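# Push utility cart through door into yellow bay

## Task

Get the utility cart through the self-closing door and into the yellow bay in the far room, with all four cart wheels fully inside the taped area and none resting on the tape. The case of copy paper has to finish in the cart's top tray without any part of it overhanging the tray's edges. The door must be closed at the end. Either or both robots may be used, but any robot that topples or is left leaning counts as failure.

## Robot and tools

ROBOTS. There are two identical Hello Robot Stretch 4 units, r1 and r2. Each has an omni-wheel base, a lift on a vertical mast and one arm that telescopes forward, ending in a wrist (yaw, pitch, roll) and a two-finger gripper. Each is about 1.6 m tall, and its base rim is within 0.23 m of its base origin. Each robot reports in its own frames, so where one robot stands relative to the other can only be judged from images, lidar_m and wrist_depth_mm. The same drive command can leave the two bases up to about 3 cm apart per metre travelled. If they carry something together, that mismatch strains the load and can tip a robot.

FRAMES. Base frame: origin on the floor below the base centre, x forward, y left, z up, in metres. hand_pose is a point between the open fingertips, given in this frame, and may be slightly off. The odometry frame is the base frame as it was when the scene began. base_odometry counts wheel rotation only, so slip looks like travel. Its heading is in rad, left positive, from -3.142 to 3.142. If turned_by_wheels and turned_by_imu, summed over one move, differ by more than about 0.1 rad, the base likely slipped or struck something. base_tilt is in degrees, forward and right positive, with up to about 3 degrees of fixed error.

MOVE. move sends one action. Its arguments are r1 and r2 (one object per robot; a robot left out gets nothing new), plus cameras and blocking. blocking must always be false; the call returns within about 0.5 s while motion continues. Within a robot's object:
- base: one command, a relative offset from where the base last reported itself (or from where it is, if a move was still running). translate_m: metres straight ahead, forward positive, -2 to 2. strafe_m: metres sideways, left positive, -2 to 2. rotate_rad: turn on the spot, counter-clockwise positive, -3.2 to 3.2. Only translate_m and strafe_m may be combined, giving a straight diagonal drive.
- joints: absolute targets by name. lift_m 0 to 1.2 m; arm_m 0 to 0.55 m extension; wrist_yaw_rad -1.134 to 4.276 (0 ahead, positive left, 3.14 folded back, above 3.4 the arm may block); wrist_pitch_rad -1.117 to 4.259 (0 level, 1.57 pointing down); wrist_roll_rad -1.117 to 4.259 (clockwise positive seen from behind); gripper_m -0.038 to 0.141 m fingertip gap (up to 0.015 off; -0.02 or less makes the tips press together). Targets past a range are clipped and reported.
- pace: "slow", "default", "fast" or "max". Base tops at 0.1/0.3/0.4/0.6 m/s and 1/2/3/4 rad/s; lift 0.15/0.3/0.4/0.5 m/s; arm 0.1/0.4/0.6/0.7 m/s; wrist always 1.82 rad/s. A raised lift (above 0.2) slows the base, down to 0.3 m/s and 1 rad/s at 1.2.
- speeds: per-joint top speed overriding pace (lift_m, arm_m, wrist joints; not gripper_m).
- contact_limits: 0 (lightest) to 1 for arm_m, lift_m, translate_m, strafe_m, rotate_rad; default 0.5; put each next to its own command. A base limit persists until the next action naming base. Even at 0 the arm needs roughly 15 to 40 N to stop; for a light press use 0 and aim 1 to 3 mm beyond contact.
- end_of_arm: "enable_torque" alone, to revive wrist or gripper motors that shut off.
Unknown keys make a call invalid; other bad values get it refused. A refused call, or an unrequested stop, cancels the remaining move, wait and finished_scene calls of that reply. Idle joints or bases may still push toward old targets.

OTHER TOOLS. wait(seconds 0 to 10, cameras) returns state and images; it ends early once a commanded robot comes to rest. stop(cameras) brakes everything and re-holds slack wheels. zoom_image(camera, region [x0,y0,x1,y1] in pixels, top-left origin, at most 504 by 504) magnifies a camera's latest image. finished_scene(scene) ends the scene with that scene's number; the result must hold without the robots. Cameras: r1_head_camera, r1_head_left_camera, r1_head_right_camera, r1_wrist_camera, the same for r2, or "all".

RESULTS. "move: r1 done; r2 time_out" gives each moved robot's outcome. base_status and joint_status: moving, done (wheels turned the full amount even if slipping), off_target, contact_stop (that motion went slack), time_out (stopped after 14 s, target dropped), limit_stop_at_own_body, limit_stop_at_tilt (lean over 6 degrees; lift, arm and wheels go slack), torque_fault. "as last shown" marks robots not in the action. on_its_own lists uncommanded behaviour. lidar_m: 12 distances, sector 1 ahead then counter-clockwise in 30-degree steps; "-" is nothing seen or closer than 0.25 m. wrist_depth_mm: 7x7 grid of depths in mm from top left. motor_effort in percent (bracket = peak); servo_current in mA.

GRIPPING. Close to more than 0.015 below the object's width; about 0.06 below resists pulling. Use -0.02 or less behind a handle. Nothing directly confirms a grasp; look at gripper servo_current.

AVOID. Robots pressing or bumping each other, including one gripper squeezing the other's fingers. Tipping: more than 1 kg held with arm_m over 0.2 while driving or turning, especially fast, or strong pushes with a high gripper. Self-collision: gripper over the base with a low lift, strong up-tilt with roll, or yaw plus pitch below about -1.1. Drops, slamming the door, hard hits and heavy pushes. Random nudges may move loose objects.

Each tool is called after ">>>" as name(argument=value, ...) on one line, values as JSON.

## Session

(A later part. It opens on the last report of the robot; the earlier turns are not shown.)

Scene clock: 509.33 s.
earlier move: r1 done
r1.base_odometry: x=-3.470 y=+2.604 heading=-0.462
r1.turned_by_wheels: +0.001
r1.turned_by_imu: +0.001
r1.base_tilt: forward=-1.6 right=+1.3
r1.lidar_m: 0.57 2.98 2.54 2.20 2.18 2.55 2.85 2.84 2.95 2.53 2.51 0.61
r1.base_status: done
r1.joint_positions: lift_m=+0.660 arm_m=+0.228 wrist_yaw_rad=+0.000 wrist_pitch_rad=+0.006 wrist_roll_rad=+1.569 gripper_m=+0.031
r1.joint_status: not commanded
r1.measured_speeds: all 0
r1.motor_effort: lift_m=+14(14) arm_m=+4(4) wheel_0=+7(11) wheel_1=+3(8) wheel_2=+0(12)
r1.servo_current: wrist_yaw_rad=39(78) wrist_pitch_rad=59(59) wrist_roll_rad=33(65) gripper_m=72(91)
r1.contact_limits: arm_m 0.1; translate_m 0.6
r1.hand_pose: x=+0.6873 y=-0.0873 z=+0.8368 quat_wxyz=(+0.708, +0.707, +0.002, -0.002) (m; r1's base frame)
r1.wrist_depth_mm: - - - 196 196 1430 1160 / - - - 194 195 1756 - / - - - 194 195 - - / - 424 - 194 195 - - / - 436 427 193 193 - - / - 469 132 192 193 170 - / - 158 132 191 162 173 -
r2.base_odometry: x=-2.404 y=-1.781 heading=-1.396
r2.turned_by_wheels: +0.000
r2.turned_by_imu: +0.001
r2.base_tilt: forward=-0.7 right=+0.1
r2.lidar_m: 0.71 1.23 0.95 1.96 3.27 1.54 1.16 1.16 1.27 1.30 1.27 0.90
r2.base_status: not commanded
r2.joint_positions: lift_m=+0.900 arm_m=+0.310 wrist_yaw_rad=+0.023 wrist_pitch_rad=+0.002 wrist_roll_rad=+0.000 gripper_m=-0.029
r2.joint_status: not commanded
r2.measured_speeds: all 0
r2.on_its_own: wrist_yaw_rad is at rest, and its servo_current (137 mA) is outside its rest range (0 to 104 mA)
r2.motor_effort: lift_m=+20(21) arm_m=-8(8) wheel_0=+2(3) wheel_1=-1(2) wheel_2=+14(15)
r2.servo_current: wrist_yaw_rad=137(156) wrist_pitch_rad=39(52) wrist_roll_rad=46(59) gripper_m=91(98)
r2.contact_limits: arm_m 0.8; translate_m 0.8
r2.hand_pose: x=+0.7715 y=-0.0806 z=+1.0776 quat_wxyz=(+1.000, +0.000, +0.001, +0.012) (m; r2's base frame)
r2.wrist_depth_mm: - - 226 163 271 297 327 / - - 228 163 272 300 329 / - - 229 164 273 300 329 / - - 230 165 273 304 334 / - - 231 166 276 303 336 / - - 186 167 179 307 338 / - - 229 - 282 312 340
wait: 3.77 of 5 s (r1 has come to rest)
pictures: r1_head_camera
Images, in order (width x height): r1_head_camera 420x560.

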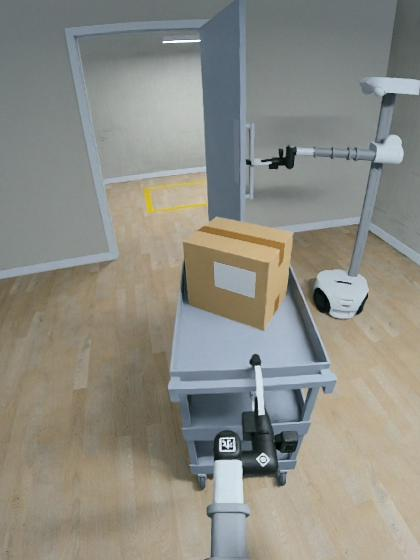

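>>> move(blocking=false, cameras=[], r1={"base":{"rotate_rad":0.12},"pace":"slow","contact_limits":{"rotate_rad":0.7}})

>>> wait(seconds=3, cameras=["r1_head_camera"])

Scene clock: 518.87 s.
move: r1 moving
r1.base_odometry: x=-3.470 y=+2.604 heading=-0.362
r1.turned_by_wheels: +0.100
r1.turned_by_imu: +0.100
r1.base_tilt: forward=-1.6 right=+1.2
r1.lidar_m: 0.56 2.98 2.40 2.17 2.22 2.73 2.85 2.85 2.81 2.53 2.54 0.60
r1.base_status: rotate_rad moving
r1.joint_positions: lift_m=+0.660 arm_m=+0.228 wrist_yaw_rad=-0.007 wrist_pitch_rad=+0.006 wrist_roll_rad=+1.569 gripper_m=+0.031
r1.joint_status: not commanded
r1.measured_speeds: translate_m=+0.001 strafe_m=+0.001 rotate_rad=+0.229 lift_m=+0.000 arm_m=+0.000 wrist_yaw_rad=+0.000 wrist_pitch_rad=+0.000 wrist_roll_rad=+0.000
r1.motor_effort: lift_m=+14(14) arm_m=+4(4) wheel_0=-10(12) wheel_1=-6(9) wheel_2=-7(12)
r1.servo_current: wrist_yaw_rad=72(72) wrist_pitch_rad=46(52) wrist_roll_rad=52(65) gripper_m=78(78)
r1.contact_limits: arm_m 0.1; rotate_rad 0.7
r1.hand_pose: x=+0.6866 y=-0.0895 z=+0.8368 quat_wxyz=(+0.708, +0.707, +0.000, -0.005) (m; r1's base frame)
r1.wrist_depth_mm: - - - 185 186 1499 1182 / - - 569 187 187 1756 - / - 473 128 187 189 - - / - 415 129 189 191 - - / - 462 442 190 192 - - / - 517 131 193 193 169 - / - 174 180 193 139 1618 -
r2.base_odometry: x=-2.404 y=-1.781 heading=-1.396
r2.turned_by_wheels: +0.000
r2.turned_by_imu: +0.000
r2.base_tilt: forward=-0.6 right=+0.0
r2.lidar_m: 0.71 1.18 0.94 1.96 3.22 1.50 1.18 1.14 1.28 1.29 1.28 0.91
r2.base_status: not commanded
r2.joint_positions: lift_m=+0.900 arm_m=+0.310 wrist_yaw_rad=+0.023 wrist_pitch_rad=+0.002 wrist_roll_rad=+0.000 gripper_m=-0.029
r2.joint_status: not commanded
r2.measured_speeds: all 0
r2.motor_effort: lift_m=+20(21) arm_m=-7(8) wheel_0=+2(3) wheel_1=-2(2) wheel_2=+14(14)
r2.servo_current: wrist_yaw_rad=137(150) wrist_pitch_rad=39(52) wrist_roll_rad=39(52) gripper_m=91(91)
r2.contact_limits: arm_m 0.8; translate_m 0.8
r2.hand_pose: x=+0.7715 y=-0.0806 z=+1.0776 quat_wxyz=(+1.000, +0.000, +0.001, +0.012) (m; r2's base frame)
r2.wrist_depth_mm: - - 227 163 271 297 329 / - - 227 163 272 301 330 / - - 229 163 273 300 330 / - - 229 165 276 303 332 / - - 231 166 276 306 336 / - - 187 167 179 307 336 / - - 231 - 282 312 342
pictures: none
No camera images: "cameras" was empty.

Scene clock: 519.37 s.
earlier move: r1 done
r1.base_odometry: x=-3.470 y=+2.604 heading=-0.343
r1.turned_by_wheels: +0.019
r1.turned_by_imu: +0.020
r1.base_tilt: forward=-1.6 right=+1.3
r1.lidar_m: 0.57 2.96 2.41 2.17 2.20 2.74 2.82 2.87 2.82 2.52 2.56 0.59
r1.base_status: done
r1.joint_positions: lift_m=+0.660 arm_m=+0.228 wrist_yaw_rad=-0.003 wrist_pitch_rad=+0.006 wrist_roll_rad=+1.569 gripper_m=+0.031
r1.joint_status: not commanded
r1.measured_speeds: all 0
r1.motor_effort: lift_m=+14(14) arm_m=-4(4) wheel_0=-4(12) wheel_1=-2(9) wheel_2=+1(12)
r1.servo_current: wrist_yaw_rad=39(72) wrist_pitch_rad=52(52) wrist_roll_rad=59(65) gripper_m=78(78)
r1.contact_limits: arm_m 0.1; rotate_rad 0.7
r1.hand_pose: x=+0.6871 y=-0.0882 z=+0.8368 quat_wxyz=(+0.708, +0.707, +0.001, -0.003) (m; r1's base frame)
r1.wrist_depth_mm: - - 117 174 175 1661 - / - 564 119 178 179 - - / - 421 121 181 182 - - / - 424 - 186 186 - - / - 488 - 189 191 - - / - - 131 194 194 169 - / - 174 134 198 159 1618 -
r2.base_odometry: x=-2.404 y=-1.781 heading=-1.396
r2.turned_by_wheels: +0.000
r2.turned_by_imu: +0.000
r2.base_tilt: forward=-0.6 right=+0.1
r2.lidar_m: 0.70 1.18 0.96 1.98 3.25 1.52 1.19 1.16 1.25 1.28 1.28 0.91
r2.base_status: not commanded
r2.joint_positions: lift_m=+0.900 arm_m=+0.310 wrist_yaw_rad=+0.023 wrist_pitch_rad=+0.002 wrist_roll_rad=+0.000 gripper_m=-0.029
r2.joint_status: not commanded
r2.measured_speeds: all 0
r2.on_its_own: wrist_yaw_rad is at rest, and its servo_current (130 mA) is outside its rest range (0 to 104 mA)
r2.motor_effort: lift_m=+20(21) arm_m=-7(8) wheel_0=+3(3) wheel_1=-1(2) wheel_2=+14(14)
r2.servo_current: wrist_yaw_rad=130(150) wrist_pitch_rad=33(52) wrist_roll_rad=52(59) gripper_m=91(91)
r2.contact_limits: arm_m 0.8; translate_m 0.8
r2.hand_pose: x=+0.7715 y=-0.0806 z=+1.0776 quat_wxyz=(+1.000, +0.000, +0.001, +0.012) (m; r2's base frame)
r2.wrist_depth_mm: - - 226 163 270 298 327 / - - 228 163 272 301 330 / - - 229 164 272 303 329 / - - 229 165 274 301 334 / - - 231 166 276 304 336 / - - 187 167 180 307 336 / - - 230 - 283 314 338
wait: 0.50 of 3 s (r1 has come to rest)
pictures: r1_head_camera
Images, in order (width x height): r1_head_camera 420x560.

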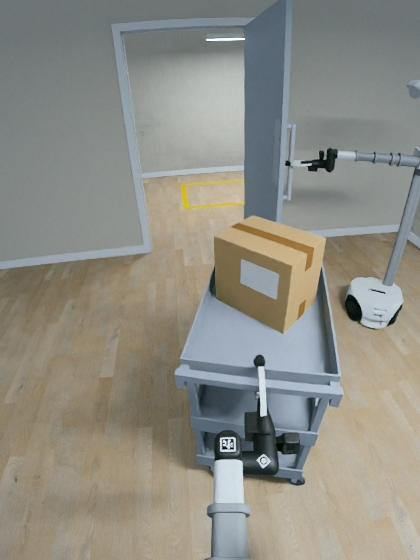

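>>> move(blocking=false, cameras=[], r1={"base":{"strafe_m":0.12},"pace":"slow","contact_limits":{"strafe_m":0.6}})

>>> wait(seconds=3, cameras=["r1_head_camera","r1_wrist_camera"])

Scene clock: 541.43 s.
move: r1 moving
r1.base_odometry: x=-3.465 y=+2.618 heading=-0.343
r1.turned_by_wheels: -0.001
r1.turned_by_imu: -0.001
r1.base_tilt: forward=-1.6 right=+1.3
r1.lidar_m: 0.58 2.97 2.38 2.17 2.20 2.74 2.85 2.88 2.80 2.55 2.57 0.59
r1.base_status: strafe_m moving
r1.joint_positions: lift_m=+0.660 arm_m=+0.228 wrist_yaw_rad=-0.003 wrist_pitch_rad=+0.006 wrist_roll_rad=+1.569 gripper_m=+0.031
r1.joint_status: not commanded
r1.measured_speeds: translate_m=-0.001 strafe_m=+0.056 rotate_rad=+0.003 lift_m=+0.000 arm_m=+0.000 wrist_yaw_rad=+0.000 wrist_pitch_rad=+0.000 wrist_roll_rad=+0.000
r1.motor_effort: lift_m=+14(14) arm_m=-4(4) wheel_0=-14(15) wheel_1=+4(6) wheel_2=-1(3)
r1.servo_current: wrist_yaw_rad=46(59) wrist_pitch_rad=52(52) wrist_roll_rad=39(59) gripper_m=78(78)
r1.contact_limits: arm_m 0.1; strafe_m 0.6
r1.hand_pose: x=+0.6871 y=-0.0882 z=+0.8368 quat_wxyz=(+0.708, +0.707, +0.001, -0.003) (m; r1's base frame)
r1.wrist_depth_mm: - - 118 176 177 1618 - / - 569 120 179 180 - - / - 424 122 183 183 - - / - 430 410 187 187 - - / - 488 - 190 191 - - / - - 131 195 194 170 - / - 174 134 198 150 1661 -
r2.base_odometry: x=-2.404 y=-1.781 heading=-1.396
r2.turned_by_wheels: +0.000
r2.turned_by_imu: +0.000
r2.base_tilt: forward=-0.6 right=+0.1
r2.lidar_m: 0.72 1.17 0.95 1.96 3.23 1.54 1.17 1.15 1.26 1.29 1.27 0.92
r2.base_status: not commanded
r2.joint_positions: lift_m=+0.900 arm_m=+0.310 wrist_yaw_rad=+0.023 wrist_pitch_rad=+0.002 wrist_roll_rad=+0.000 gripper_m=-0.029
r2.joint_status: not commanded
r2.measured_speeds: all 0
r2.motor_effort: lift_m=+20(20) arm_m=-8(8) wheel_0=+3(3) wheel_1=-2(2) wheel_2=+14(15)
r2.servo_current: wrist_yaw_rad=137(150) wrist_pitch_rad=39(46) wrist_roll_rad=46(59) gripper_m=91(91)
r2.contact_limits: arm_m 0.8; translate_m 0.8
r2.hand_pose: x=+0.7715 y=-0.0806 z=+1.0776 quat_wxyz=(+1.000, +0.000, +0.001, +0.012) (m; r2's base frame)
r2.wrist_depth_mm: - - 227 163 272 298 327 / - - 227 163 273 300 330 / - - 229 163 273 300 330 / - - 229 165 274 303 332 / - - 232 166 276 304 336 / - - 187 167 179 307 340 / - - 230 - 282 312 342
pictures: none
No camera images: "cameras" was empty.

Scene clock: 543.27 s.
earlier move: r1 done
r1.base_odometry: x=-3.430 y=+2.717 heading=-0.343
r1.turned_by_wheels: +0.000
r1.turned_by_imu: +0.000
r1.base_tilt: forward=-1.6 right=+1.3
r1.lidar_m: 0.61 2.98 2.28 2.07 2.08 2.60 2.85 2.87 2.91 2.65 2.66 0.57
r1.base_status: done
r1.joint_positions: lift_m=+0.660 arm_m=+0.228 wrist_yaw_rad=-0.003 wrist_pitch_rad=+0.006 wrist_roll_rad=+1.569 gripper_m=+0.031
r1.joint_status: not commanded
r1.measured_speeds: all 0
r1.motor_effort: lift_m=+14(14) arm_m=-4(4) wheel_0=-8(15) wheel_1=+0(6) wheel_2=+0(3)
r1.servo_current: wrist_yaw_rad=26(72) wrist_pitch_rad=52(59) wrist_roll_rad=52(65) gripper_m=78(85)
r1.contact_limits: arm_m 0.1; strafe_m 0.6
r1.hand_pose: x=+0.6871 y=-0.0882 z=+0.8368 quat_wxyz=(+0.708, +0.707, +0.001, -0.003) (m; r1's base frame)
r1.wrist_depth_mm: - 500 101 156 157 - - / - 418 105 163 163 - - / - 399 109 170 172 - - / - 462 113 178 179 - - / - 603 121 187 187 - - / - - - 197 195 170 - / - 176 148 204 147 1708 -
r2.base_odometry: x=-2.404 y=-1.781 heading=-1.396
r2.turned_by_wheels: +0.000
r2.turned_by_imu: +0.000
r2.base_tilt: forward=-0.6 right=+0.0
r2.lidar_m: 0.71 1.22 1.00 2.08 3.27 1.53 1.18 1.15 1.25 1.29 1.27 0.90
r2.base_status: not commanded
r2.joint_positions: lift_m=+0.900 arm_m=+0.310 wrist_yaw_rad=+0.023 wrist_pitch_rad=+0.002 wrist_roll_rad=+0.000 gripper_m=-0.029
r2.joint_status: not commanded
r2.measured_speeds: all 0
r2.on_its_own: wrist_yaw_rad is at rest, and its servo_current (137 mA) is outside its rest range (0 to 104 mA)
r2.motor_effort: lift_m=+20(21) arm_m=-7(8) wheel_0=+3(3) wheel_1=-2(2) wheel_2=+14(15)
r2.servo_current: wrist_yaw_rad=137(156) wrist_pitch_rad=39(46) wrist_roll_rad=59(59) gripper_m=91(91)
r2.contact_limits: arm_m 0.8; translate_m 0.8
r2.hand_pose: x=+0.7715 y=-0.0806 z=+1.0776 quat_wxyz=(+1.000, +0.000, +0.001, +0.012) (m; r2's base frame)
r2.wrist_depth_mm: - - 226 163 271 298 329 / - - 228 163 271 301 330 / - - 229 163 273 301 330 / - - 229 165 273 301 332 / - - 231 165 276 304 336 / - - 187 167 179 306 336 / - - 230 - 283 312 340
wait: 1.83 of 3 s (r1 has come to rest)
pictures: r1_head_camera, r1_wrist_camera
Images, in order (width x height): r1_head_camera 420x560, r1_wrist_camera 616x392.

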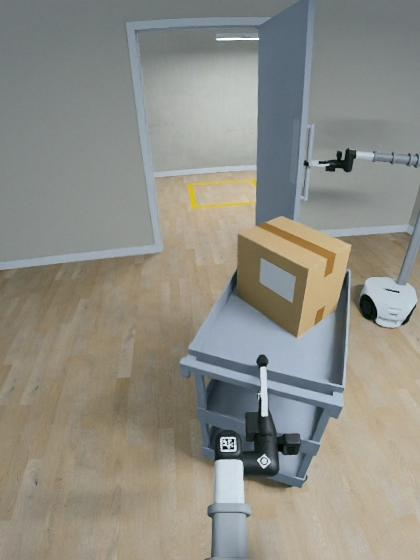

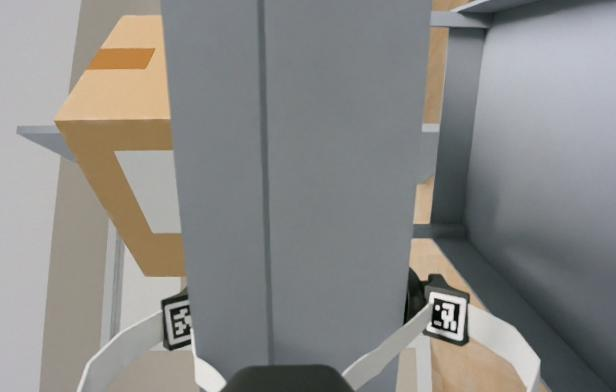

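>>> move(blocking=false, cameras=[], r1={"base":{"translate_m":-0.76,"strafe_m":0.25},"pace":"slow","contact_limits":{"translate_m":0.6}})

>>> wait(seconds=10, cameras=["r1_head_camera","r1_wrist_camera"])

Scene clock: 554.07 s.
move: r1 moving
r1.base_odometry: x=-3.440 y=+2.725 heading=-0.344
r1.turned_by_wheels: -0.001
r1.turned_by_imu: -0.001
r1.base_tilt: forward=-1.6 right=+1.3
r1.lidar_m: 0.61 2.97 2.23 2.06 2.09 2.59 2.84 2.88 2.94 2.66 2.66 0.57
r1.base_status: translate_m moving; strafe_m moving
r1.joint_positions: lift_m=+0.660 arm_m=+0.228 wrist_yaw_rad=-0.003 wrist_pitch_rad=+0.006 wrist_roll_rad=+1.569 gripper_m=+0.031
r1.joint_status: not commanded
r1.measured_speeds: translate_m=-0.049 strafe_m=+0.016 rotate_rad=+0.002 lift_m=+0.000 arm_m=+0.000 wrist_yaw_rad=+0.000 wrist_pitch_rad=+0.000 wrist_roll_rad=+0.000
r1.motor_effort: lift_m=+14(14) arm_m=-4(4) wheel_0=-11(14) wheel_1=-6(9) wheel_2=+7(7)
r1.servo_current: wrist_yaw_rad=39(59) wrist_pitch_rad=46(52) wrist_roll_rad=46(59) gripper_m=85(85)
r1.contact_limits: arm_m 0.1; translate_m 0.6
r1.hand_pose: x=+0.6871 y=-0.0882 z=+0.8368 quat_wxyz=(+0.708, +0.707, +0.001, -0.003) (m; r1's base frame)
r1.wrist_depth_mm: - 512 101 156 158 - - / - 424 106 164 164 - - / - 399 110 171 172 - - / - 462 113 178 179 - - / - 597 121 187 188 - - / - - - 196 195 169 - / - 172 150 205 147 1708 -
r2.base_odometry: x=-2.404 y=-1.781 heading=-1.396
r2.turned_by_wheels: +0.000
r2.turned_by_imu: +0.000
r2.base_tilt: forward=-0.7 right=+0.1
r2.lidar_m: 0.69 1.22 1.02 2.16 3.21 1.50 1.19 1.14 1.26 1.31 1.25 0.89
r2.base_status: not commanded
r2.joint_positions: lift_m=+0.900 arm_m=+0.310 wrist_yaw_rad=+0.023 wrist_pitch_rad=+0.002 wrist_roll_rad=+0.000 gripper_m=-0.029
r2.joint_status: not commanded
r2.measured_speeds: all 0
r2.motor_effort: lift_m=+20(20) arm_m=-8(8) wheel_0=+2(3) wheel_1=-2(2) wheel_2=+14(14)
r2.servo_current: wrist_yaw_rad=143(150) wrist_pitch_rad=39(46) wrist_roll_rad=46(59) gripper_m=91(91)
r2.contact_limits: arm_m 0.8; translate_m 0.8
r2.hand_pose: x=+0.7715 y=-0.0806 z=+1.0776 quat_wxyz=(+1.000, +0.000, +0.001, +0.012) (m; r2's base frame)
r2.wrist_depth_mm: - - 226 163 271 298 329 / - - 227 163 272 300 330 / - - 229 163 274 300 330 / - - 230 166 273 301 332 / - - 231 166 274 303 338 / - - 187 167 179 309 338 / - - 230 - 282 312 340
pictures: none
No camera images: "cameras" was empty.

Scene clock: 562.80 s.
earlier move: r1 done
r1.base_odometry: x=-4.061 y=+3.208 heading=-0.342
r1.turned_by_wheels: +0.002
r1.turned_by_imu: +0.009
r1.base_tilt: forward=-1.5 right=+1.2
r1.lidar_m: 0.53 0.61 1.86 1.68 1.71 2.19 2.13 2.18 2.71 3.00 3.04 0.67
r1.base_status: done
r1.joint_positions: lift_m=+0.660 arm_m=+0.228 wrist_yaw_rad=+0.008 wrist_pitch_rad=+0.006 wrist_roll_rad=+1.571 gripper_m=+0.031
r1.joint_status: not commanded
r1.measured_speeds: all 0
r1.motor_effort: lift_m=+14(14) arm_m=-4(4) wheel_0=+3(14) wheel_1=+0(9) wheel_2=+9(14)
r1.servo_current: wrist_yaw_rad=46(78) wrist_pitch_rad=46(59) wrist_roll_rad=46(72) gripper_m=78(85)
r1.contact_limits: arm_m 0.1; translate_m 0.6
r1.hand_pose: x=+0.6880 y=-0.0851 z=+0.8368 quat_wxyz=(+0.707, +0.707, +0.005, +0.001) (m; r1's base frame)
r1.wrist_depth_mm: - - - 255 267 270 272 / - - - 242 - 1661 1182 / - - - 231 236 1661 - / - - - 220 222 1921 - / - 496 449 210 210 - - / - 427 183 199 201 173 - / - 160 179 193 165 152 -
r2.base_odometry: x=-2.404 y=-1.781 heading=-1.396
r2.turned_by_wheels: +0.000
r2.turned_by_imu: +0.001
r2.base_tilt: forward=-0.6 right=+0.1
r2.lidar_m: 0.72 3.57 1.96 2.80 3.22 1.52 1.19 1.14 1.27 1.32 1.27 0.92
r2.base_status: not commanded
r2.joint_positions: lift_m=+0.900 arm_m=+0.310 wrist_yaw_rad=+0.023 wrist_pitch_rad=+0.002 wrist_roll_rad=+0.000 gripper_m=-0.029
r2.joint_status: not commanded
r2.measured_speeds: all 0
r2.on_its_own: wrist_yaw_rad is at rest, and its servo_current (150 mA) is outside its rest range (0 to 104 mA)
r2.motor_effort: lift_m=+20(21) arm_m=-8(8) wheel_0=+3(3) wheel_1=-2(2) wheel_2=+14(14)
r2.servo_current: wrist_yaw_rad=150(156) wrist_pitch_rad=46(46) wrist_roll_rad=46(65) gripper_m=91(98)
r2.contact_limits: arm_m 0.8; translate_m 0.8
r2.hand_pose: x=+0.7715 y=-0.0806 z=+1.0776 quat_wxyz=(+1.000, +0.000, +0.001, +0.012) (m; r2's base frame)
r2.wrist_depth_mm: - - 226 163 271 297 330 / - - 228 162 272 300 329 / - - 229 164 273 301 330 / - - 229 165 274 303 334 / - - 231 166 276 304 336 / - - 187 167 179 307 338 / - - 229 - 283 314 340
wait: 8.73 of 10 s (r1 has come to rest)
pictures: r1_head_camera, r1_wrist_camera
Images, in order (width x height): r1_head_camera 420x560, r1_wrist_camera 616x392.

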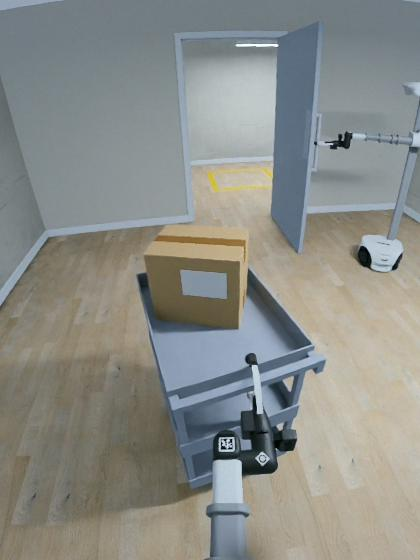

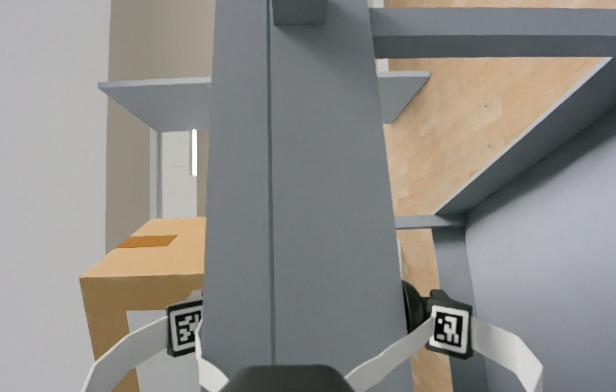

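>>> move(blocking=false, cameras=[], r1={"base":{"translate_m":0.4},"pace":"slow","contact_limits":{"translate_m":0.6}})

>>> wait(seconds=10, cameras=["r1_head_camera","r1_wrist_camera"])

Scene clock: 578.27 s.
move: r1 moving
r1.base_odometry: x=-4.050 y=+3.204 heading=-0.341
r1.turned_by_wheels: +0.001
r1.turned_by_imu: +0.001
r1.base_tilt: forward=-1.6 right=+1.3
r1.lidar_m: 0.53 0.61 1.87 1.68 1.69 2.17 2.15 2.19 2.73 3.00 3.03 0.66
r1.base_status: translate_m moving
r1.joint_positions: lift_m=+0.660 arm_m=+0.228 wrist_yaw_rad=+0.008 wrist_pitch_rad=+0.006 wrist_roll_rad=+1.571 gripper_m=+0.031
r1.joint_status: not commanded
r1.measured_speeds: translate_m=+0.050 strafe_m=+0.000 rotate_rad=+0.000 lift_m=+0.000 arm_m=+0.000 wrist_yaw_rad=+0.000 wrist_pitch_rad=+0.000 wrist_roll_rad=+0.000
r1.motor_effort: lift_m=+14(14) arm_m=-3(4) wheel_0=+11(13) wheel_1=+6(7) wheel_2=-4(8)
r1.servo_current: wrist_yaw_rad=52(59) wrist_pitch_rad=52(59) wrist_roll_rad=33(52) gripper_m=78(78)
r1.contact_limits: arm_m 0.1; translate_m 0.6
r1.hand_pose: x=+0.6880 y=-0.0851 z=+0.8368 quat_wxyz=(+0.707, +0.707, +0.005, +0.001) (m; r1's base frame)
r1.wrist_depth_mm: - - - 255 268 272 271 / - - - 243 - 1661 1205 / - - - 230 237 1661 - / - - - 220 221 1756 - / - 492 452 209 210 - - / - 424 183 198 198 169 - / - 159 179 191 165 152 -
r2.base_odometry: x=-2.404 y=-1.781 heading=-1.396
r2.turned_by_wheels: +0.000
r2.turned_by_imu: +0.000
r2.base_tilt: forward=-0.7 right=+0.1
r2.lidar_m: 0.73 3.58 1.94 2.80 3.26 1.53 1.18 1.16 1.23 1.31 1.29 0.90
r2.base_status: not commanded
r2.joint_positions: lift_m=+0.900 arm_m=+0.310 wrist_yaw_rad=+0.023 wrist_pitch_rad=+0.002 wrist_roll_rad=+0.000 gripper_m=-0.029
r2.joint_status: not commanded
r2.measured_speeds: all 0
r2.motor_effort: lift_m=+20(20) arm_m=-8(8) wheel_0=+3(3) wheel_1=-2(2) wheel_2=+14(15)
r2.servo_current: wrist_yaw_rad=137(156) wrist_pitch_rad=39(46) wrist_roll_rad=46(52) gripper_m=91(91)
r2.contact_limits: arm_m 0.8; translate_m 0.8
r2.hand_pose: x=+0.7715 y=-0.0807 z=+1.0776 quat_wxyz=(+1.000, +0.000, +0.001, +0.012) (m; r2's base frame)
r2.wrist_depth_mm: - - 227 163 270 297 329 / - - 228 163 272 301 329 / - - 229 163 273 301 330 / - - 229 165 274 301 334 / - - 231 166 277 303 336 / - - 187 167 179 307 338 / - - 229 - 283 314 342
pictures: none
No camera images: "cameras" was empty.

Scene clock: 583.07 s.
earlier move: r1 done
r1.base_odometry: x=-3.685 y=+3.074 heading=-0.341
r1.turned_by_wheels: +0.000
r1.turned_by_imu: +0.000
r1.base_tilt: forward=-1.6 right=+1.3
r1.lidar_m: 0.52 0.63 1.93 1.76 1.77 2.28 2.55 2.58 3.17 2.95 2.98 0.63
r1.base_status: done
r1.joint_positions: lift_m=+0.660 arm_m=+0.228 wrist_yaw_rad=+0.002 wrist_pitch_rad=+0.006 wrist_roll_rad=+1.571 gripper_m=+0.031
r1.joint_status: not commanded
r1.measured_speeds: all 0
r1.motor_effort: lift_m=+14(14) arm_m=+4(4) wheel_0=+9(13) wheel_1=+5(8) wheel_2=+0(10)
r1.servo_current: wrist_yaw_rad=52(91) wrist_pitch_rad=52(59) wrist_roll_rad=52(78) gripper_m=78(85)
r1.contact_limits: arm_m 0.1; translate_m 0.6
r1.hand_pose: x=+0.6874 y=-0.0869 z=+0.8368 quat_wxyz=(+0.707, +0.707, +0.003, -0.002) (m; r1's base frame)
r1.wrist_depth_mm: - - - 259 272 276 277 / - - - 246 - 1618 1182 / - - - 232 238 1661 - / - - - 221 224 1808 - / - 517 469 210 210 - - / - 424 182 197 198 171 - / - 159 178 191 165 151 -
r2.base_odometry: x=-2.404 y=-1.781 heading=-1.396
r2.turned_by_wheels: +0.000
r2.turned_by_imu: +0.001
r2.base_tilt: forward=-0.6 right=+0.1
r2.lidar_m: 0.70 3.58 1.73 2.61 3.24 1.54 1.18 1.13 1.28 1.32 1.29 0.90
r2.base_status: not commanded
r2.joint_positions: lift_m=+0.900 arm_m=+0.310 wrist_yaw_rad=+0.023 wrist_pitch_rad=+0.002 wrist_roll_rad=+0.000 gripper_m=-0.029
r2.joint_status: not commanded
r2.measured_speeds: all 0
r2.on_its_own: wrist_yaw_rad is at rest, and its servo_current (150 mA) is outside its rest range (0 to 104 mA)
r2.motor_effort: lift_m=+20(21) arm_m=-7(8) wheel_0=+3(3) wheel_1=-2(2) wheel_2=+14(15)
r2.servo_current: wrist_yaw_rad=150(156) wrist_pitch_rad=46(46) wrist_roll_rad=39(65) gripper_m=85(98)
r2.contact_limits: arm_m 0.8; translate_m 0.8
r2.hand_pose: x=+0.7715 y=-0.0807 z=+1.0776 quat_wxyz=(+1.000, +0.000, +0.001, +0.012) (m; r2's base frame)
r2.wrist_depth_mm: - - 227 163 272 298 329 / - - 228 162 271 300 329 / - - 229 163 273 301 330 / - - 229 165 274 303 334 / - - 231 167 276 306 334 / - - 187 167 179 309 338 / - - 230 - 283 314 342
wait: 4.80 of 10 s (r1 has come to rest)
pictures: r1_head_camera, r1_wrist_camera
Images, in order (width x height): r1_head_camera 420x560, r1_wrist_camera 616x392.

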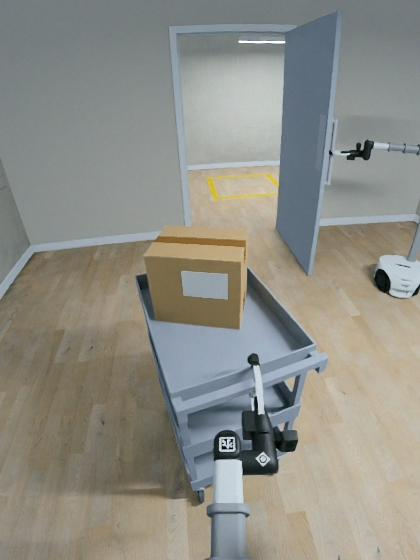

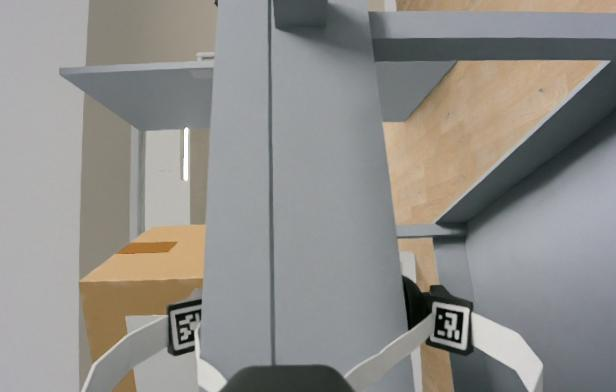

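>>> move(blocking=false, cameras=[], r1={"base":{"strafe_m":0.2,"translate_m":0.08},"pace":"slow","contact_limits":{"translate_m":0.6}})

>>> wait(seconds=10, cameras=["r1_head_camera"])

Scene clock: 592.07 s.
move: r1 moving
r1.base_odometry: x=-3.676 y=+3.083 heading=-0.342
r1.turned_by_wheels: -0.001
r1.turned_by_imu: -0.001
r1.base_tilt: forward=-1.6 right=+1.3
r1.lidar_m: 0.49 0.64 1.92 1.76 1.74 2.24 2.55 2.58 3.23 2.96 3.00 0.65
r1.base_status: translate_m moving; strafe_m moving
r1.joint_positions: lift_m=+0.660 arm_m=+0.228 wrist_yaw_rad=+0.002 wrist_pitch_rad=+0.006 wrist_roll_rad=+1.571 gripper_m=+0.031
r1.joint_status: not commanded
r1.measured_speeds: translate_m=+0.019 strafe_m=+0.046 rotate_rad=+0.001 lift_m=+0.000 arm_m=+0.000 wrist_yaw_rad=+0.000 wrist_pitch_rad=+0.000 wrist_roll_rad=+0.000
r1.motor_effort: lift_m=+14(14) arm_m=+4(4) wheel_0=-8(8) wheel_1=+6(10) wheel_2=-6(7)
r1.servo_current: wrist_yaw_rad=46(59) wrist_pitch_rad=46(52) wrist_roll_rad=59(59) gripper_m=72(78)
r1.contact_limits: arm_m 0.1; translate_m 0.6
r1.hand_pose: x=+0.6874 y=-0.0869 z=+0.8368 quat_wxyz=(+0.707, +0.707, +0.003, -0.002) (m; r1's base frame)
r1.wrist_depth_mm: - - - 260 273 279 279 / - - - 248 293 1576 1255 / - - - 233 240 1661 - / - - - 222 224 1756 - / - 574 517 210 210 - - / - 418 182 198 198 171 - / - 160 178 190 179 152 -
r2.base_odometry: x=-2.404 y=-1.781 heading=-1.396
r2.turned_by_wheels: +0.000
r2.turned_by_imu: +0.000
r2.base_tilt: forward=-0.6 right=+0.0
r2.lidar_m: 0.72 3.58 1.70 2.63 3.24 1.52 1.19 1.15 1.26 1.31 1.29 0.89
r2.base_status: not commanded
r2.joint_positions: lift_m=+0.900 arm_m=+0.310 wrist_yaw_rad=+0.023 wrist_pitch_rad=+0.002 wrist_roll_rad=+0.000 gripper_m=-0.029
r2.joint_status: not commanded
r2.measured_speeds: all 0
r2.motor_effort: lift_m=+20(20) arm_m=-7(8) wheel_0=+3(3) wheel_1=-2(2) wheel_2=+14(14)
r2.servo_current: wrist_yaw_rad=150(150) wrist_pitch_rad=33(46) wrist_roll_rad=46(52) gripper_m=91(91)
r2.contact_limits: arm_m 0.8; translate_m 0.8
r2.hand_pose: x=+0.7715 y=-0.0807 z=+1.0776 quat_wxyz=(+1.000, +0.000, +0.001, +0.012) (m; r2's base frame)
r2.wrist_depth_mm: - - 227 164 271 297 329 / - - 228 163 272 298 329 / - - 229 163 273 301 330 / - - 229 165 274 301 334 / - - 231 166 274 306 336 / - - 187 167 179 307 338 / - - 229 - 282 312 340
pictures: none
No camera images: "cameras" was empty.

Scene clock: 595.00 s.
earlier move: r1 done
r1.base_odometry: x=-3.542 y=+3.235 heading=-0.342
r1.turned_by_wheels: +0.000
r1.turned_by_imu: +0.000
r1.base_tilt: forward=-1.6 right=+1.3
r1.lidar_m: 0.55 2.64 1.73 1.56 1.59 2.00 2.64 2.70 3.33 3.14 3.18 0.64
r1.base_status: done
r1.joint_positions: lift_m=+0.660 arm_m=+0.228 wrist_yaw_rad=-0.001 wrist_pitch_rad=+0.006 wrist_roll_rad=+1.571 gripper_m=+0.031
r1.joint_status: not commanded
r1.measured_speeds: all 0
r1.motor_effort: lift_m=+14(14) arm_m=+3(4) wheel_0=-8(11) wheel_1=+2(10) wheel_2=-4(7)
r1.servo_current: wrist_yaw_rad=59(72) wrist_pitch_rad=46(59) wrist_roll_rad=52(65) gripper_m=72(85)
r1.contact_limits: arm_m 0.1; translate_m 0.6
r1.hand_pose: x=+0.6872 y=-0.0877 z=+0.8368 quat_wxyz=(+0.707, +0.707, +0.002, -0.003) (m; r1's base frame)
r1.wrist_depth_mm: - - - 229 233 1464 1182 / - - - 222 224 1661 1205 / - - - 214 216 1863 - / - 585 492 207 209 - - / - 430 427 200 204 - - / - 445 181 196 196 171 - / - 160 156 191 154 - -
r2.base_odometry: x=-2.404 y=-1.781 heading=-1.396
r2.turned_by_wheels: +0.000
r2.turned_by_imu: +0.000
r2.base_tilt: forward=-0.6 right=+0.1
r2.lidar_m: 0.70 1.75 1.74 4.58 3.24 1.50 1.21 1.14 1.24 1.31 1.28 0.91
r2.base_status: not commanded
r2.joint_positions: lift_m=+0.900 arm_m=+0.310 wrist_yaw_rad=+0.023 wrist_pitch_rad=+0.002 wrist_roll_rad=+0.000 gripper_m=-0.029
r2.joint_status: not commanded
r2.measured_speeds: all 0
r2.on_its_own: wrist_yaw_rad is at rest, and its servo_current (130 mA) is outside its rest range (0 to 104 mA)
r2.motor_effort: lift_m=+20(20) arm_m=-7(8) wheel_0=+2(3) wheel_1=-2(2) wheel_2=+14(14)
r2.servo_current: wrist_yaw_rad=130(156) wrist_pitch_rad=46(46) wrist_roll_rad=52(65) gripper_m=85(98)
r2.contact_limits: arm_m 0.8; translate_m 0.8
r2.hand_pose: x=+0.7715 y=-0.0807 z=+1.0776 quat_wxyz=(+1.000, +0.000, +0.001, +0.012) (m; r2's base frame)
r2.wrist_depth_mm: - - 225 164 272 297 329 / - - 228 163 272 300 330 / - - 229 163 274 300 332 / - - 229 165 274 303 334 / - - 232 166 276 304 334 / - - 187 167 179 307 338 / - - 229 - 283 314 342
wait: 2.93 of 10 s (r1 has come to rest)
pictures: r1_head_camera
Images, in order (width x height): r1_head_camera 420x560.

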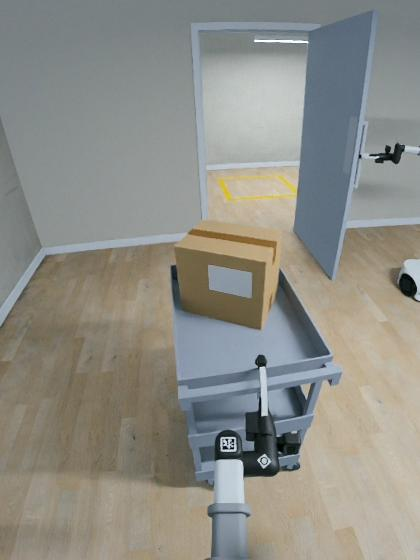

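>>> move(blocking=false, cameras=[], r1={"base":{"strafe_m":-0.1,"translate_m":0.65},"pace":"slow","contact_limits":{"translate_m":0.6}})

>>> wait(seconds=10, cameras=["r1_head_camera"])

Scene clock: 603.47 s.
move: r1 moving
r1.base_odometry: x=-3.531 y=+3.229 heading=-0.342
r1.turned_by_wheels: +0.000
r1.turned_by_imu: +0.000
r1.base_tilt: forward=-1.6 right=+1.3
r1.lidar_m: 0.54 2.66 1.74 1.58 1.60 2.01 2.67 2.69 3.36 3.13 3.17 0.63
r1.base_status: translate_m moving; strafe_m moving
r1.joint_positions: lift_m=+0.660 arm_m=+0.228 wrist_yaw_rad=-0.002 wrist_pitch_rad=+0.006 wrist_roll_rad=+1.571 gripper_m=+0.031
r1.joint_status: not commanded
r1.measured_speeds: translate_m=+0.048 strafe_m=-0.008 rotate_rad=-0.002 lift_m=+0.000 arm_m=+0.000 wrist_yaw_rad=+0.000 wrist_pitch_rad=+0.000 wrist_roll_rad=+0.000
r1.motor_effort: lift_m=+14(14) arm_m=-1(1) wheel_0=+7(7) wheel_1=+3(6) wheel_2=-8(10)
r1.servo_current: wrist_yaw_rad=46(72) wrist_pitch_rad=46(52) wrist_roll_rad=59(59) gripper_m=78(78)
r1.contact_limits: arm_m 0.1; translate_m 0.6
r1.hand_pose: x=+0.6871 y=-0.0880 z=+0.8368 quat_wxyz=(+0.707, +0.707, +0.002, -0.003) (m; r1's base frame)
r1.wrist_depth_mm: - - - 229 235 1464 1098 / - - - 221 224 1661 1182 / - - - 214 216 1808 - / - - 504 208 209 - - / - 430 427 202 203 - - / - 445 182 196 195 170 - / - 161 180 191 155 144 -
r2.base_odometry: x=-2.404 y=-1.781 heading=-1.396
r2.turned_by_wheels: +0.000
r2.turned_by_imu: +0.000
r2.base_tilt: forward=-0.7 right=+0.0
r2.lidar_m: 0.69 1.72 1.70 4.59 3.22 1.47 1.18 1.15 1.25 1.32 1.29 0.89
r2.base_status: not commanded
r2.joint_positions: lift_m=+0.900 arm_m=+0.310 wrist_yaw_rad=+0.023 wrist_pitch_rad=+0.002 wrist_roll_rad=+0.000 gripper_m=-0.029
r2.joint_status: not commanded
r2.measured_speeds: all 0
r2.motor_effort: lift_m=+20(20) arm_m=-7(8) wheel_0=+3(3) wheel_1=-2(2) wheel_2=+14(14)
r2.servo_current: wrist_yaw_rad=137(143) wrist_pitch_rad=46(46) wrist_roll_rad=52(52) gripper_m=85(91)
r2.contact_limits: arm_m 0.8; translate_m 0.8
r2.hand_pose: x=+0.7715 y=-0.0807 z=+1.0776 quat_wxyz=(+1.000, +0.000, +0.001, +0.012) (m; r2's base frame)
r2.wrist_depth_mm: - - 227 163 271 298 330 / - - 229 163 272 298 330 / - - 229 163 273 301 329 / - - 231 165 273 303 332 / - - 231 166 274 304 336 / - - 187 167 179 306 336 / - - 230 - 283 314 342
pictures: none
No camera images: "cameras" was empty.

Scene clock: 610.80 s.
earlier move: r1 done
r1.base_odometry: x=-2.963 y=+2.924 heading=-0.340
r1.turned_by_wheels: +0.002
r1.turned_by_imu: +0.007
r1.base_tilt: forward=-1.6 right=+1.3
r1.lidar_m: 0.46 0.53 1.92 1.74 1.78 2.26 3.28 3.32 3.23 2.97 1.96 0.75
r1.base_status: done
r1.joint_positions: lift_m=+0.660 arm_m=+0.228 wrist_yaw_rad=+0.012 wrist_pitch_rad=+0.006 wrist_roll_rad=+1.571 gripper_m=+0.031
r1.joint_status: not commanded
r1.measured_speeds: all 0
r1.motor_effort: lift_m=+14(14) arm_m=+4(4) wheel_0=+14(15) wheel_1=+9(10) wheel_2=+4(10)
r1.servo_current: wrist_yaw_rad=85(91) wrist_pitch_rad=52(59) wrist_roll_rad=39(72) gripper_m=78(85)
r1.contact_limits: arm_m 0.1; translate_m 0.6
r1.hand_pose: x=+0.6883 y=-0.0841 z=+0.8368 quat_wxyz=(+0.707, +0.707, +0.006, +0.002) (m; r1's base frame)
r1.wrist_depth_mm: - - - - - 1537 1160 / - - - 278 - 1576 1160 / - - - 279 325 1397 407 / - - - 254 - 1756 - / - - - 229 244 1808 - / - - - 212 206 172 - / - 167 180 194 165 151 -
r2.base_odometry: x=-2.404 y=-1.781 heading=-1.396
r2.turned_by_wheels: +0.000
r2.turned_by_imu: +0.001
r2.base_tilt: forward=-0.6 right=+0.1
r2.lidar_m: 0.71 1.55 1.77 4.58 3.24 1.53 1.17 1.15 1.27 1.32 1.28 0.90
r2.base_status: not commanded
r2.joint_positions: lift_m=+0.900 arm_m=+0.310 wrist_yaw_rad=+0.023 wrist_pitch_rad=+0.002 wrist_roll_rad=+0.000 gripper_m=-0.029
r2.joint_status: not commanded
r2.measured_speeds: all 0
r2.on_its_own: wrist_yaw_rad is at rest, and its servo_current (150 mA) is outside its rest range (0 to 104 mA)
r2.motor_effort: lift_m=+20(21) arm_m=-7(8) wheel_0=+2(3) wheel_1=-2(2) wheel_2=+14(14)
r2.servo_current: wrist_yaw_rad=150(156) wrist_pitch_rad=39(46) wrist_roll_rad=52(59) gripper_m=85(98)
r2.contact_limits: arm_m 0.8; translate_m 0.8
r2.hand_pose: x=+0.7715 y=-0.0807 z=+1.0776 quat_wxyz=(+1.000, +0.000, +0.001, +0.012) (m; r2's base frame)
r2.wrist_depth_mm: - - 226 164 271 298 329 / - - 228 162 273 301 329 / - - 229 163 272 301 332 / - - 229 166 274 303 332 / 1205 - 230 166 276 306 332 / - 1182 187 167 179 307 336 / - 222 230 - 282 314 342
wait: 7.33 of 10 s (r1 has come to rest)
pictures: r1_head_camera
Images, in order (width x height): r1_head_camera 420x560.

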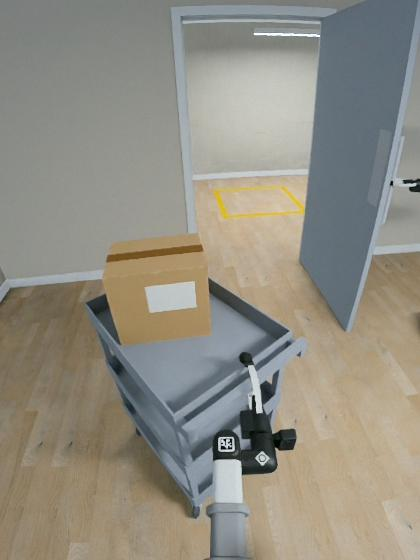

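>>> move(blocking=false, cameras=[], r1={"joints":{"gripper_m":0.14}})

>>> wait(seconds=2, cameras=[])

>>> move(blocking=false, cameras=[], r1={"base":{"translate_m":-0.4}})

>>> wait(seconds=5, cameras=["r1_head_camera","r1_head_left_camera"])

Scene clock: 657.73 s.
move: r1 moving
r1.base_odometry: x=-2.963 y=+2.924 heading=-0.340
r1.turned_by_wheels: +0.000
r1.turned_by_imu: +0.000
r1.base_tilt: forward=-1.5 right=+1.3
r1.lidar_m: 0.47 0.52 1.93 1.74 1.79 2.22 3.27 3.32 3.22 2.97 1.97 0.72
r1.base_status: not commanded
r1.joint_positions: lift_m=+0.660 arm_m=+0.228 wrist_yaw_rad=+0.012 wrist_pitch_rad=+0.006 wrist_roll_rad=+1.571 gripper_m=+0.050
r1.joint_status: gripper_m moving
r1.measured_speeds: all 0
r1.motor_effort: lift_m=+14(14) arm_m=+4(4) wheel_0=+14(14) wheel_1=+9(9) wheel_2=+4(5)
r1.servo_current: wrist_yaw_rad=59(91) wrist_pitch_rad=52(52) wrist_roll_rad=33(59) gripper_m=52(72)
r1.contact_limits: arm_m 0.1; translate_m 0.6
r1.hand_pose: x=+0.6883 y=-0.0841 z=+0.8368 quat_wxyz=(+0.707, +0.707, +0.006, +0.002) (m; r1's base frame)
r1.wrist_depth_mm: - - - - - 1537 1138 / - - - 282 - 1576 1182 / - - - 285 329 342 415 / - - - 253 - 1708 - / - - - 239 248 1808 - / - - 209 216 208 176 - / - 402 179 197 165 145 -
r2.base_odometry: x=-2.404 y=-1.781 heading=-1.396
r2.turned_by_wheels: +0.000
r2.turned_by_imu: +0.000
r2.base_tilt: forward=-0.6 right=+0.0
r2.lidar_m: 0.69 1.53 1.78 4.60 3.23 1.51 1.19 1.13 1.26 1.32 1.27 0.92
r2.base_status: not commanded
r2.joint_positions: lift_m=+0.900 arm_m=+0.310 wrist_yaw_rad=+0.023 wrist_pitch_rad=+0.002 wrist_roll_rad=+0.000 gripper_m=-0.029
r2.joint_status: not commanded
r2.measured_speeds: all 0
r2.motor_effort: lift_m=+20(20) arm_m=-8(8) wheel_0=+2(3) wheel_1=-2(2) wheel_2=+14(14)
r2.servo_current: wrist_yaw_rad=130(150) wrist_pitch_rad=33(46) wrist_roll_rad=46(59) gripper_m=91(98)
r2.contact_limits: arm_m 0.8; translate_m 0.8
r2.hand_pose: x=+0.7715 y=-0.0807 z=+1.0776 quat_wxyz=(+1.000, +0.000, +0.001, +0.012) (m; r2's base frame)
r2.wrist_depth_mm: - - 227 163 271 298 329 / - - 228 162 273 298 330 / - - 229 163 273 301 330 / - - 229 165 274 301 334 / 1182 - 231 166 276 306 336 / - 1205 187 167 179 307 336 / - 222 230 - 283 314 342
pictures: none
No camera images: "cameras" was empty.

Scene clock: 659.30 s.
earlier move: r1 done
r1.base_odometry: x=-2.963 y=+2.924 heading=-0.342
r1.turned_by_wheels: -0.002
r1.turned_by_imu: -0.003
r1.base_tilt: forward=-1.6 right=+1.2
r1.lidar_m: 0.45 0.53 1.92 1.76 1.80 2.23 3.28 3.29 3.23 2.96 1.96 0.72
r1.base_status: not commanded
r1.joint_positions: lift_m=+0.660 arm_m=+0.228 wrist_yaw_rad=+0.001 wrist_pitch_rad=+0.002 wrist_roll_rad=+1.571 gripper_m=+0.140
r1.joint_status: all done
r1.measured_speeds: all 0
r1.motor_effort: lift_m=+14(14) arm_m=-4(4) wheel_0=-1(14) wheel_1=+0(9) wheel_2=-2(5)
r1.servo_current: wrist_yaw_rad=59(91) wrist_pitch_rad=46(52) wrist_roll_rad=46(65) gripper_m=46(98)
r1.contact_limits: arm_m 0.1; translate_m 0.6
r1.hand_pose: x=+0.6874 y=-0.0871 z=+0.8379 quat_wxyz=(+0.707, +0.707, +0.001, +0.000) (m; r1's base frame)
r1.wrist_depth_mm: - - - - - 1464 1160 / - - - - - 1708 1205 / - - - 320 - 1464 1078 / - - - 244 364 1618 452 / - - - 262 - 1756 - / - 211 182 245 211 195 - / - 525 525 150 225 - -
r2.base_odometry: x=-2.404 y=-1.781 heading=-1.396
r2.turned_by_wheels: +0.000
r2.turned_by_imu: +0.000
r2.base_tilt: forward=-0.6 right=+0.1
r2.lidar_m: 0.71 1.55 1.77 4.58 3.25 1.52 1.19 1.14 1.25 1.30 1.26 0.90
r2.base_status: not commanded
r2.joint_positions: lift_m=+0.900 arm_m=+0.310 wrist_yaw_rad=+0.023 wrist_pitch_rad=+0.002 wrist_roll_rad=+0.000 gripper_m=-0.029
r2.joint_status: not commanded
r2.measured_speeds: all 0
r2.on_its_own: wrist_yaw_rad is at rest, and its servo_current (137 mA) is outside its rest range (0 to 104 mA)
r2.motor_effort: lift_m=+20(20) arm_m=-7(8) wheel_0=+3(3) wheel_1=-1(2) wheel_2=+14(15)
r2.servo_current: wrist_yaw_rad=137(150) wrist_pitch_rad=46(46) wrist_roll_rad=46(59) gripper_m=91(98)
r2.contact_limits: arm_m 0.8; translate_m 0.8
r2.hand_pose: x=+0.7715 y=-0.0807 z=+1.0776 quat_wxyz=(+1.000, +0.000, +0.001, +0.012) (m; r2's base frame)
r2.wrist_depth_mm: - - 227 163 271 298 329 / - - 227 162 272 298 329 / - - 229 163 274 300 330 / - - 229 165 273 303 332 / 1182 - 231 166 276 304 336 / - 1182 186 167 179 309 336 / - 223 229 - 282 314 340
wait: 1.57 of 2 s (r1 has come to rest)
pictures: none
No camera images: "cameras" was empty.

Scene clock: 659.80 s.
move: r1 moving
r1.base_odometry: x=-2.993 y=+2.934 heading=-0.342
r1.turned_by_wheels: +0.000
r1.turned_by_imu: +0.000
r1.base_tilt: forward=-1.6 right=+1.3
r1.lidar_m: 0.49 0.57 1.92 1.76 1.78 2.26 3.25 3.28 3.22 2.97 1.97 0.75
r1.base_status: translate_m moving
r1.joint_positions: lift_m=+0.660 arm_m=+0.228 wrist_yaw_rad=+0.001 wrist_pitch_rad=+0.002 wrist_roll_rad=+1.571 gripper_m=+0.140
r1.joint_status: not commanded
r1.measured_speeds: translate_m=-0.123 strafe_m=+0.000 rotate_rad=+0.005 lift_m=+0.000 arm_m=+0.000 wrist_yaw_rad=+0.000 wrist_pitch_rad=+0.000 wrist_roll_rad=+0.000
r1.motor_effort: lift_m=+14(14) arm_m=-4(4) wheel_0=-6(10) wheel_1=-6(8) wheel_2=+9(9)
r1.servo_current: wrist_yaw_rad=46(65) wrist_pitch_rad=39(52) wrist_roll_rad=46(59) gripper_m=46(52)
r1.contact_limits: arm_m 0.1
r1.hand_pose: x=+0.6874 y=-0.0871 z=+0.8379 quat_wxyz=(+0.707, +0.707, +0.001, +0.000) (m; r1's base frame)
r1.wrist_depth_mm: - - - - - 1464 1160 / - - - - - 1661 1182 / - - - 382 - 1499 1078 / - - - - 392 1576 452 / - - - - - 1756 - / - 210 208 - 211 195 - / - 569 504 143 - - -
r2.base_odometry: x=-2.404 y=-1.781 heading=-1.396
r2.turned_by_wheels: +0.000
r2.turned_by_imu: +0.000
r2.base_tilt: forward=-0.6 right=+0.1
r2.lidar_m: 0.71 1.55 1.76 4.58 3.23 1.53 1.18 1.13 1.23 1.32 1.29 0.89
r2.base_status: not commanded
r2.joint_positions: lift_m=+0.900 arm_m=+0.310 wrist_yaw_rad=+0.023 wrist_pitch_rad=+0.002 wrist_roll_rad=+0.000 gripper_m=-0.029
r2.joint_status: not commanded
r2.measured_speeds: all 0
r2.motor_effort: lift_m=+20(20) arm_m=-8(8) wheel_0=+2(3) wheel_1=-2(2) wheel_2=+14(14)
r2.servo_current: wrist_yaw_rad=143(150) wrist_pitch_rad=39(39) wrist_roll_rad=39(59) gripper_m=85(91)
r2.contact_limits: arm_m 0.8; translate_m 0.8
r2.hand_pose: x=+0.7715 y=-0.0807 z=+1.0776 quat_wxyz=(+1.000, +0.000, +0.001, +0.012) (m; r2's base frame)
r2.wrist_depth_mm: - - 226 164 271 300 329 / - - 227 163 273 300 329 / - - 229 164 273 303 330 / - - 229 166 274 301 332 / 1182 - 231 166 276 304 336 / - 1205 187 167 179 307 338 / - 222 229 - 283 312 342
pictures: none
No camera images: "cameras" was empty.

Scene clock: 662.13 s.
earlier move: r1 done
r1.base_odometry: x=-3.340 y=+3.058 heading=-0.343
r1.turned_by_wheels: +0.000
r1.turned_by_imu: -0.001
r1.base_tilt: forward=-1.6 right=+1.3
r1.lidar_m: 0.84 1.12 1.86 1.73 1.73 2.17 2.86 2.92 3.29 3.00 2.38 2.22
r1.base_status: done
r1.joint_positions: lift_m=+0.660 arm_m=+0.228 wrist_yaw_rad=+0.001 wrist_pitch_rad=+0.002 wrist_roll_rad=+1.571 gripper_m=+0.140
r1.joint_status: not commanded
r1.measured_speeds: all 0
r1.motor_effort: lift_m=+14(15) arm_m=-4(4) wheel_0=-2(10) wheel_1=-1(8) wheel_2=-2(10)
r1.servo_current: wrist_yaw_rad=39(78) wrist_pitch_rad=52(52) wrist_roll_rad=52(65) gripper_m=46(52)
r1.contact_limits: arm_m 0.1
r1.hand_pose: x=+0.6874 y=-0.0871 z=+0.8379 quat_wxyz=(+0.707, +0.707, +0.001, +0.000) (m; r1's base frame)
r1.wrist_depth_mm: - - 1661 - - 1576 1182 / - - - - - 1661 1182 / - - - - - 1708 1205 / - - - - - 741 1281 / - - - 640 - 621 - / - 209 798 564 1138 196 549 / - - 788 143 - - -
r2.base_odometry: x=-2.404 y=-1.781 heading=-1.396
r2.turned_by_wheels: +0.000
r2.turned_by_imu: +0.000
r2.base_tilt: forward=-0.6 right=+0.0
r2.lidar_m: 0.71 1.55 1.81 4.58 3.25 1.50 1.18 1.15 1.26 1.29 1.26 0.91
r2.base_status: not commanded
r2.joint_positions: lift_m=+0.900 arm_m=+0.310 wrist_yaw_rad=+0.023 wrist_pitch_rad=+0.002 wrist_roll_rad=+0.000 gripper_m=-0.029
r2.joint_status: not commanded
r2.measured_speeds: all 0
r2.on_its_own: wrist_yaw_rad is at rest, and its servo_current (130 mA) is outside its rest range (0 to 104 mA)
r2.motor_effort: lift_m=+20(21) arm_m=-7(8) wheel_0=+3(3) wheel_1=-2(2) wheel_2=+14(14)
r2.servo_current: wrist_yaw_rad=130(156) wrist_pitch_rad=46(46) wrist_roll_rad=59(59) gripper_m=78(98)
r2.contact_limits: arm_m 0.8; translate_m 0.8
r2.hand_pose: x=+0.7715 y=-0.0807 z=+1.0776 quat_wxyz=(+1.000, +0.000, +0.001, +0.012) (m; r2's base frame)
r2.wrist_depth_mm: - - 227 163 270 298 329 / - - 228 162 273 300 329 / - - 229 164 273 303 332 / - - 229 165 274 303 334 / 1182 - 230 166 274 304 334 / - 1182 187 167 179 307 336 / - 222 231 - 285 314 342
wait: 2.33 of 5 s (r1 has come to rest)
pictures: r1_head_camera, r1_head_left_camera
Images, in order (width x height): r1_head_camera 420x560, r1_head_left_camera 420x672.

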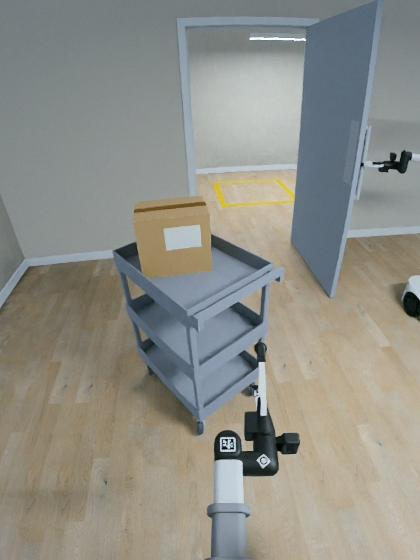

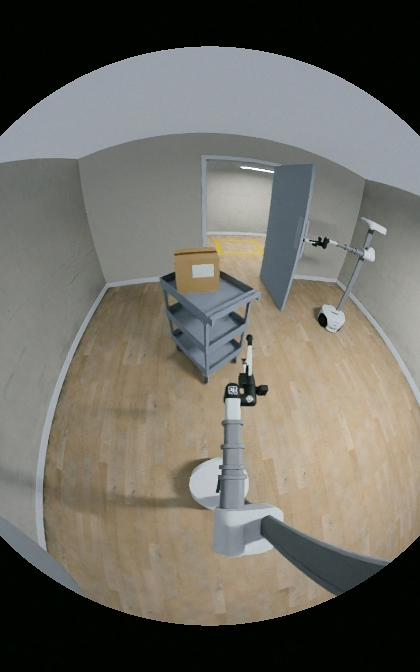

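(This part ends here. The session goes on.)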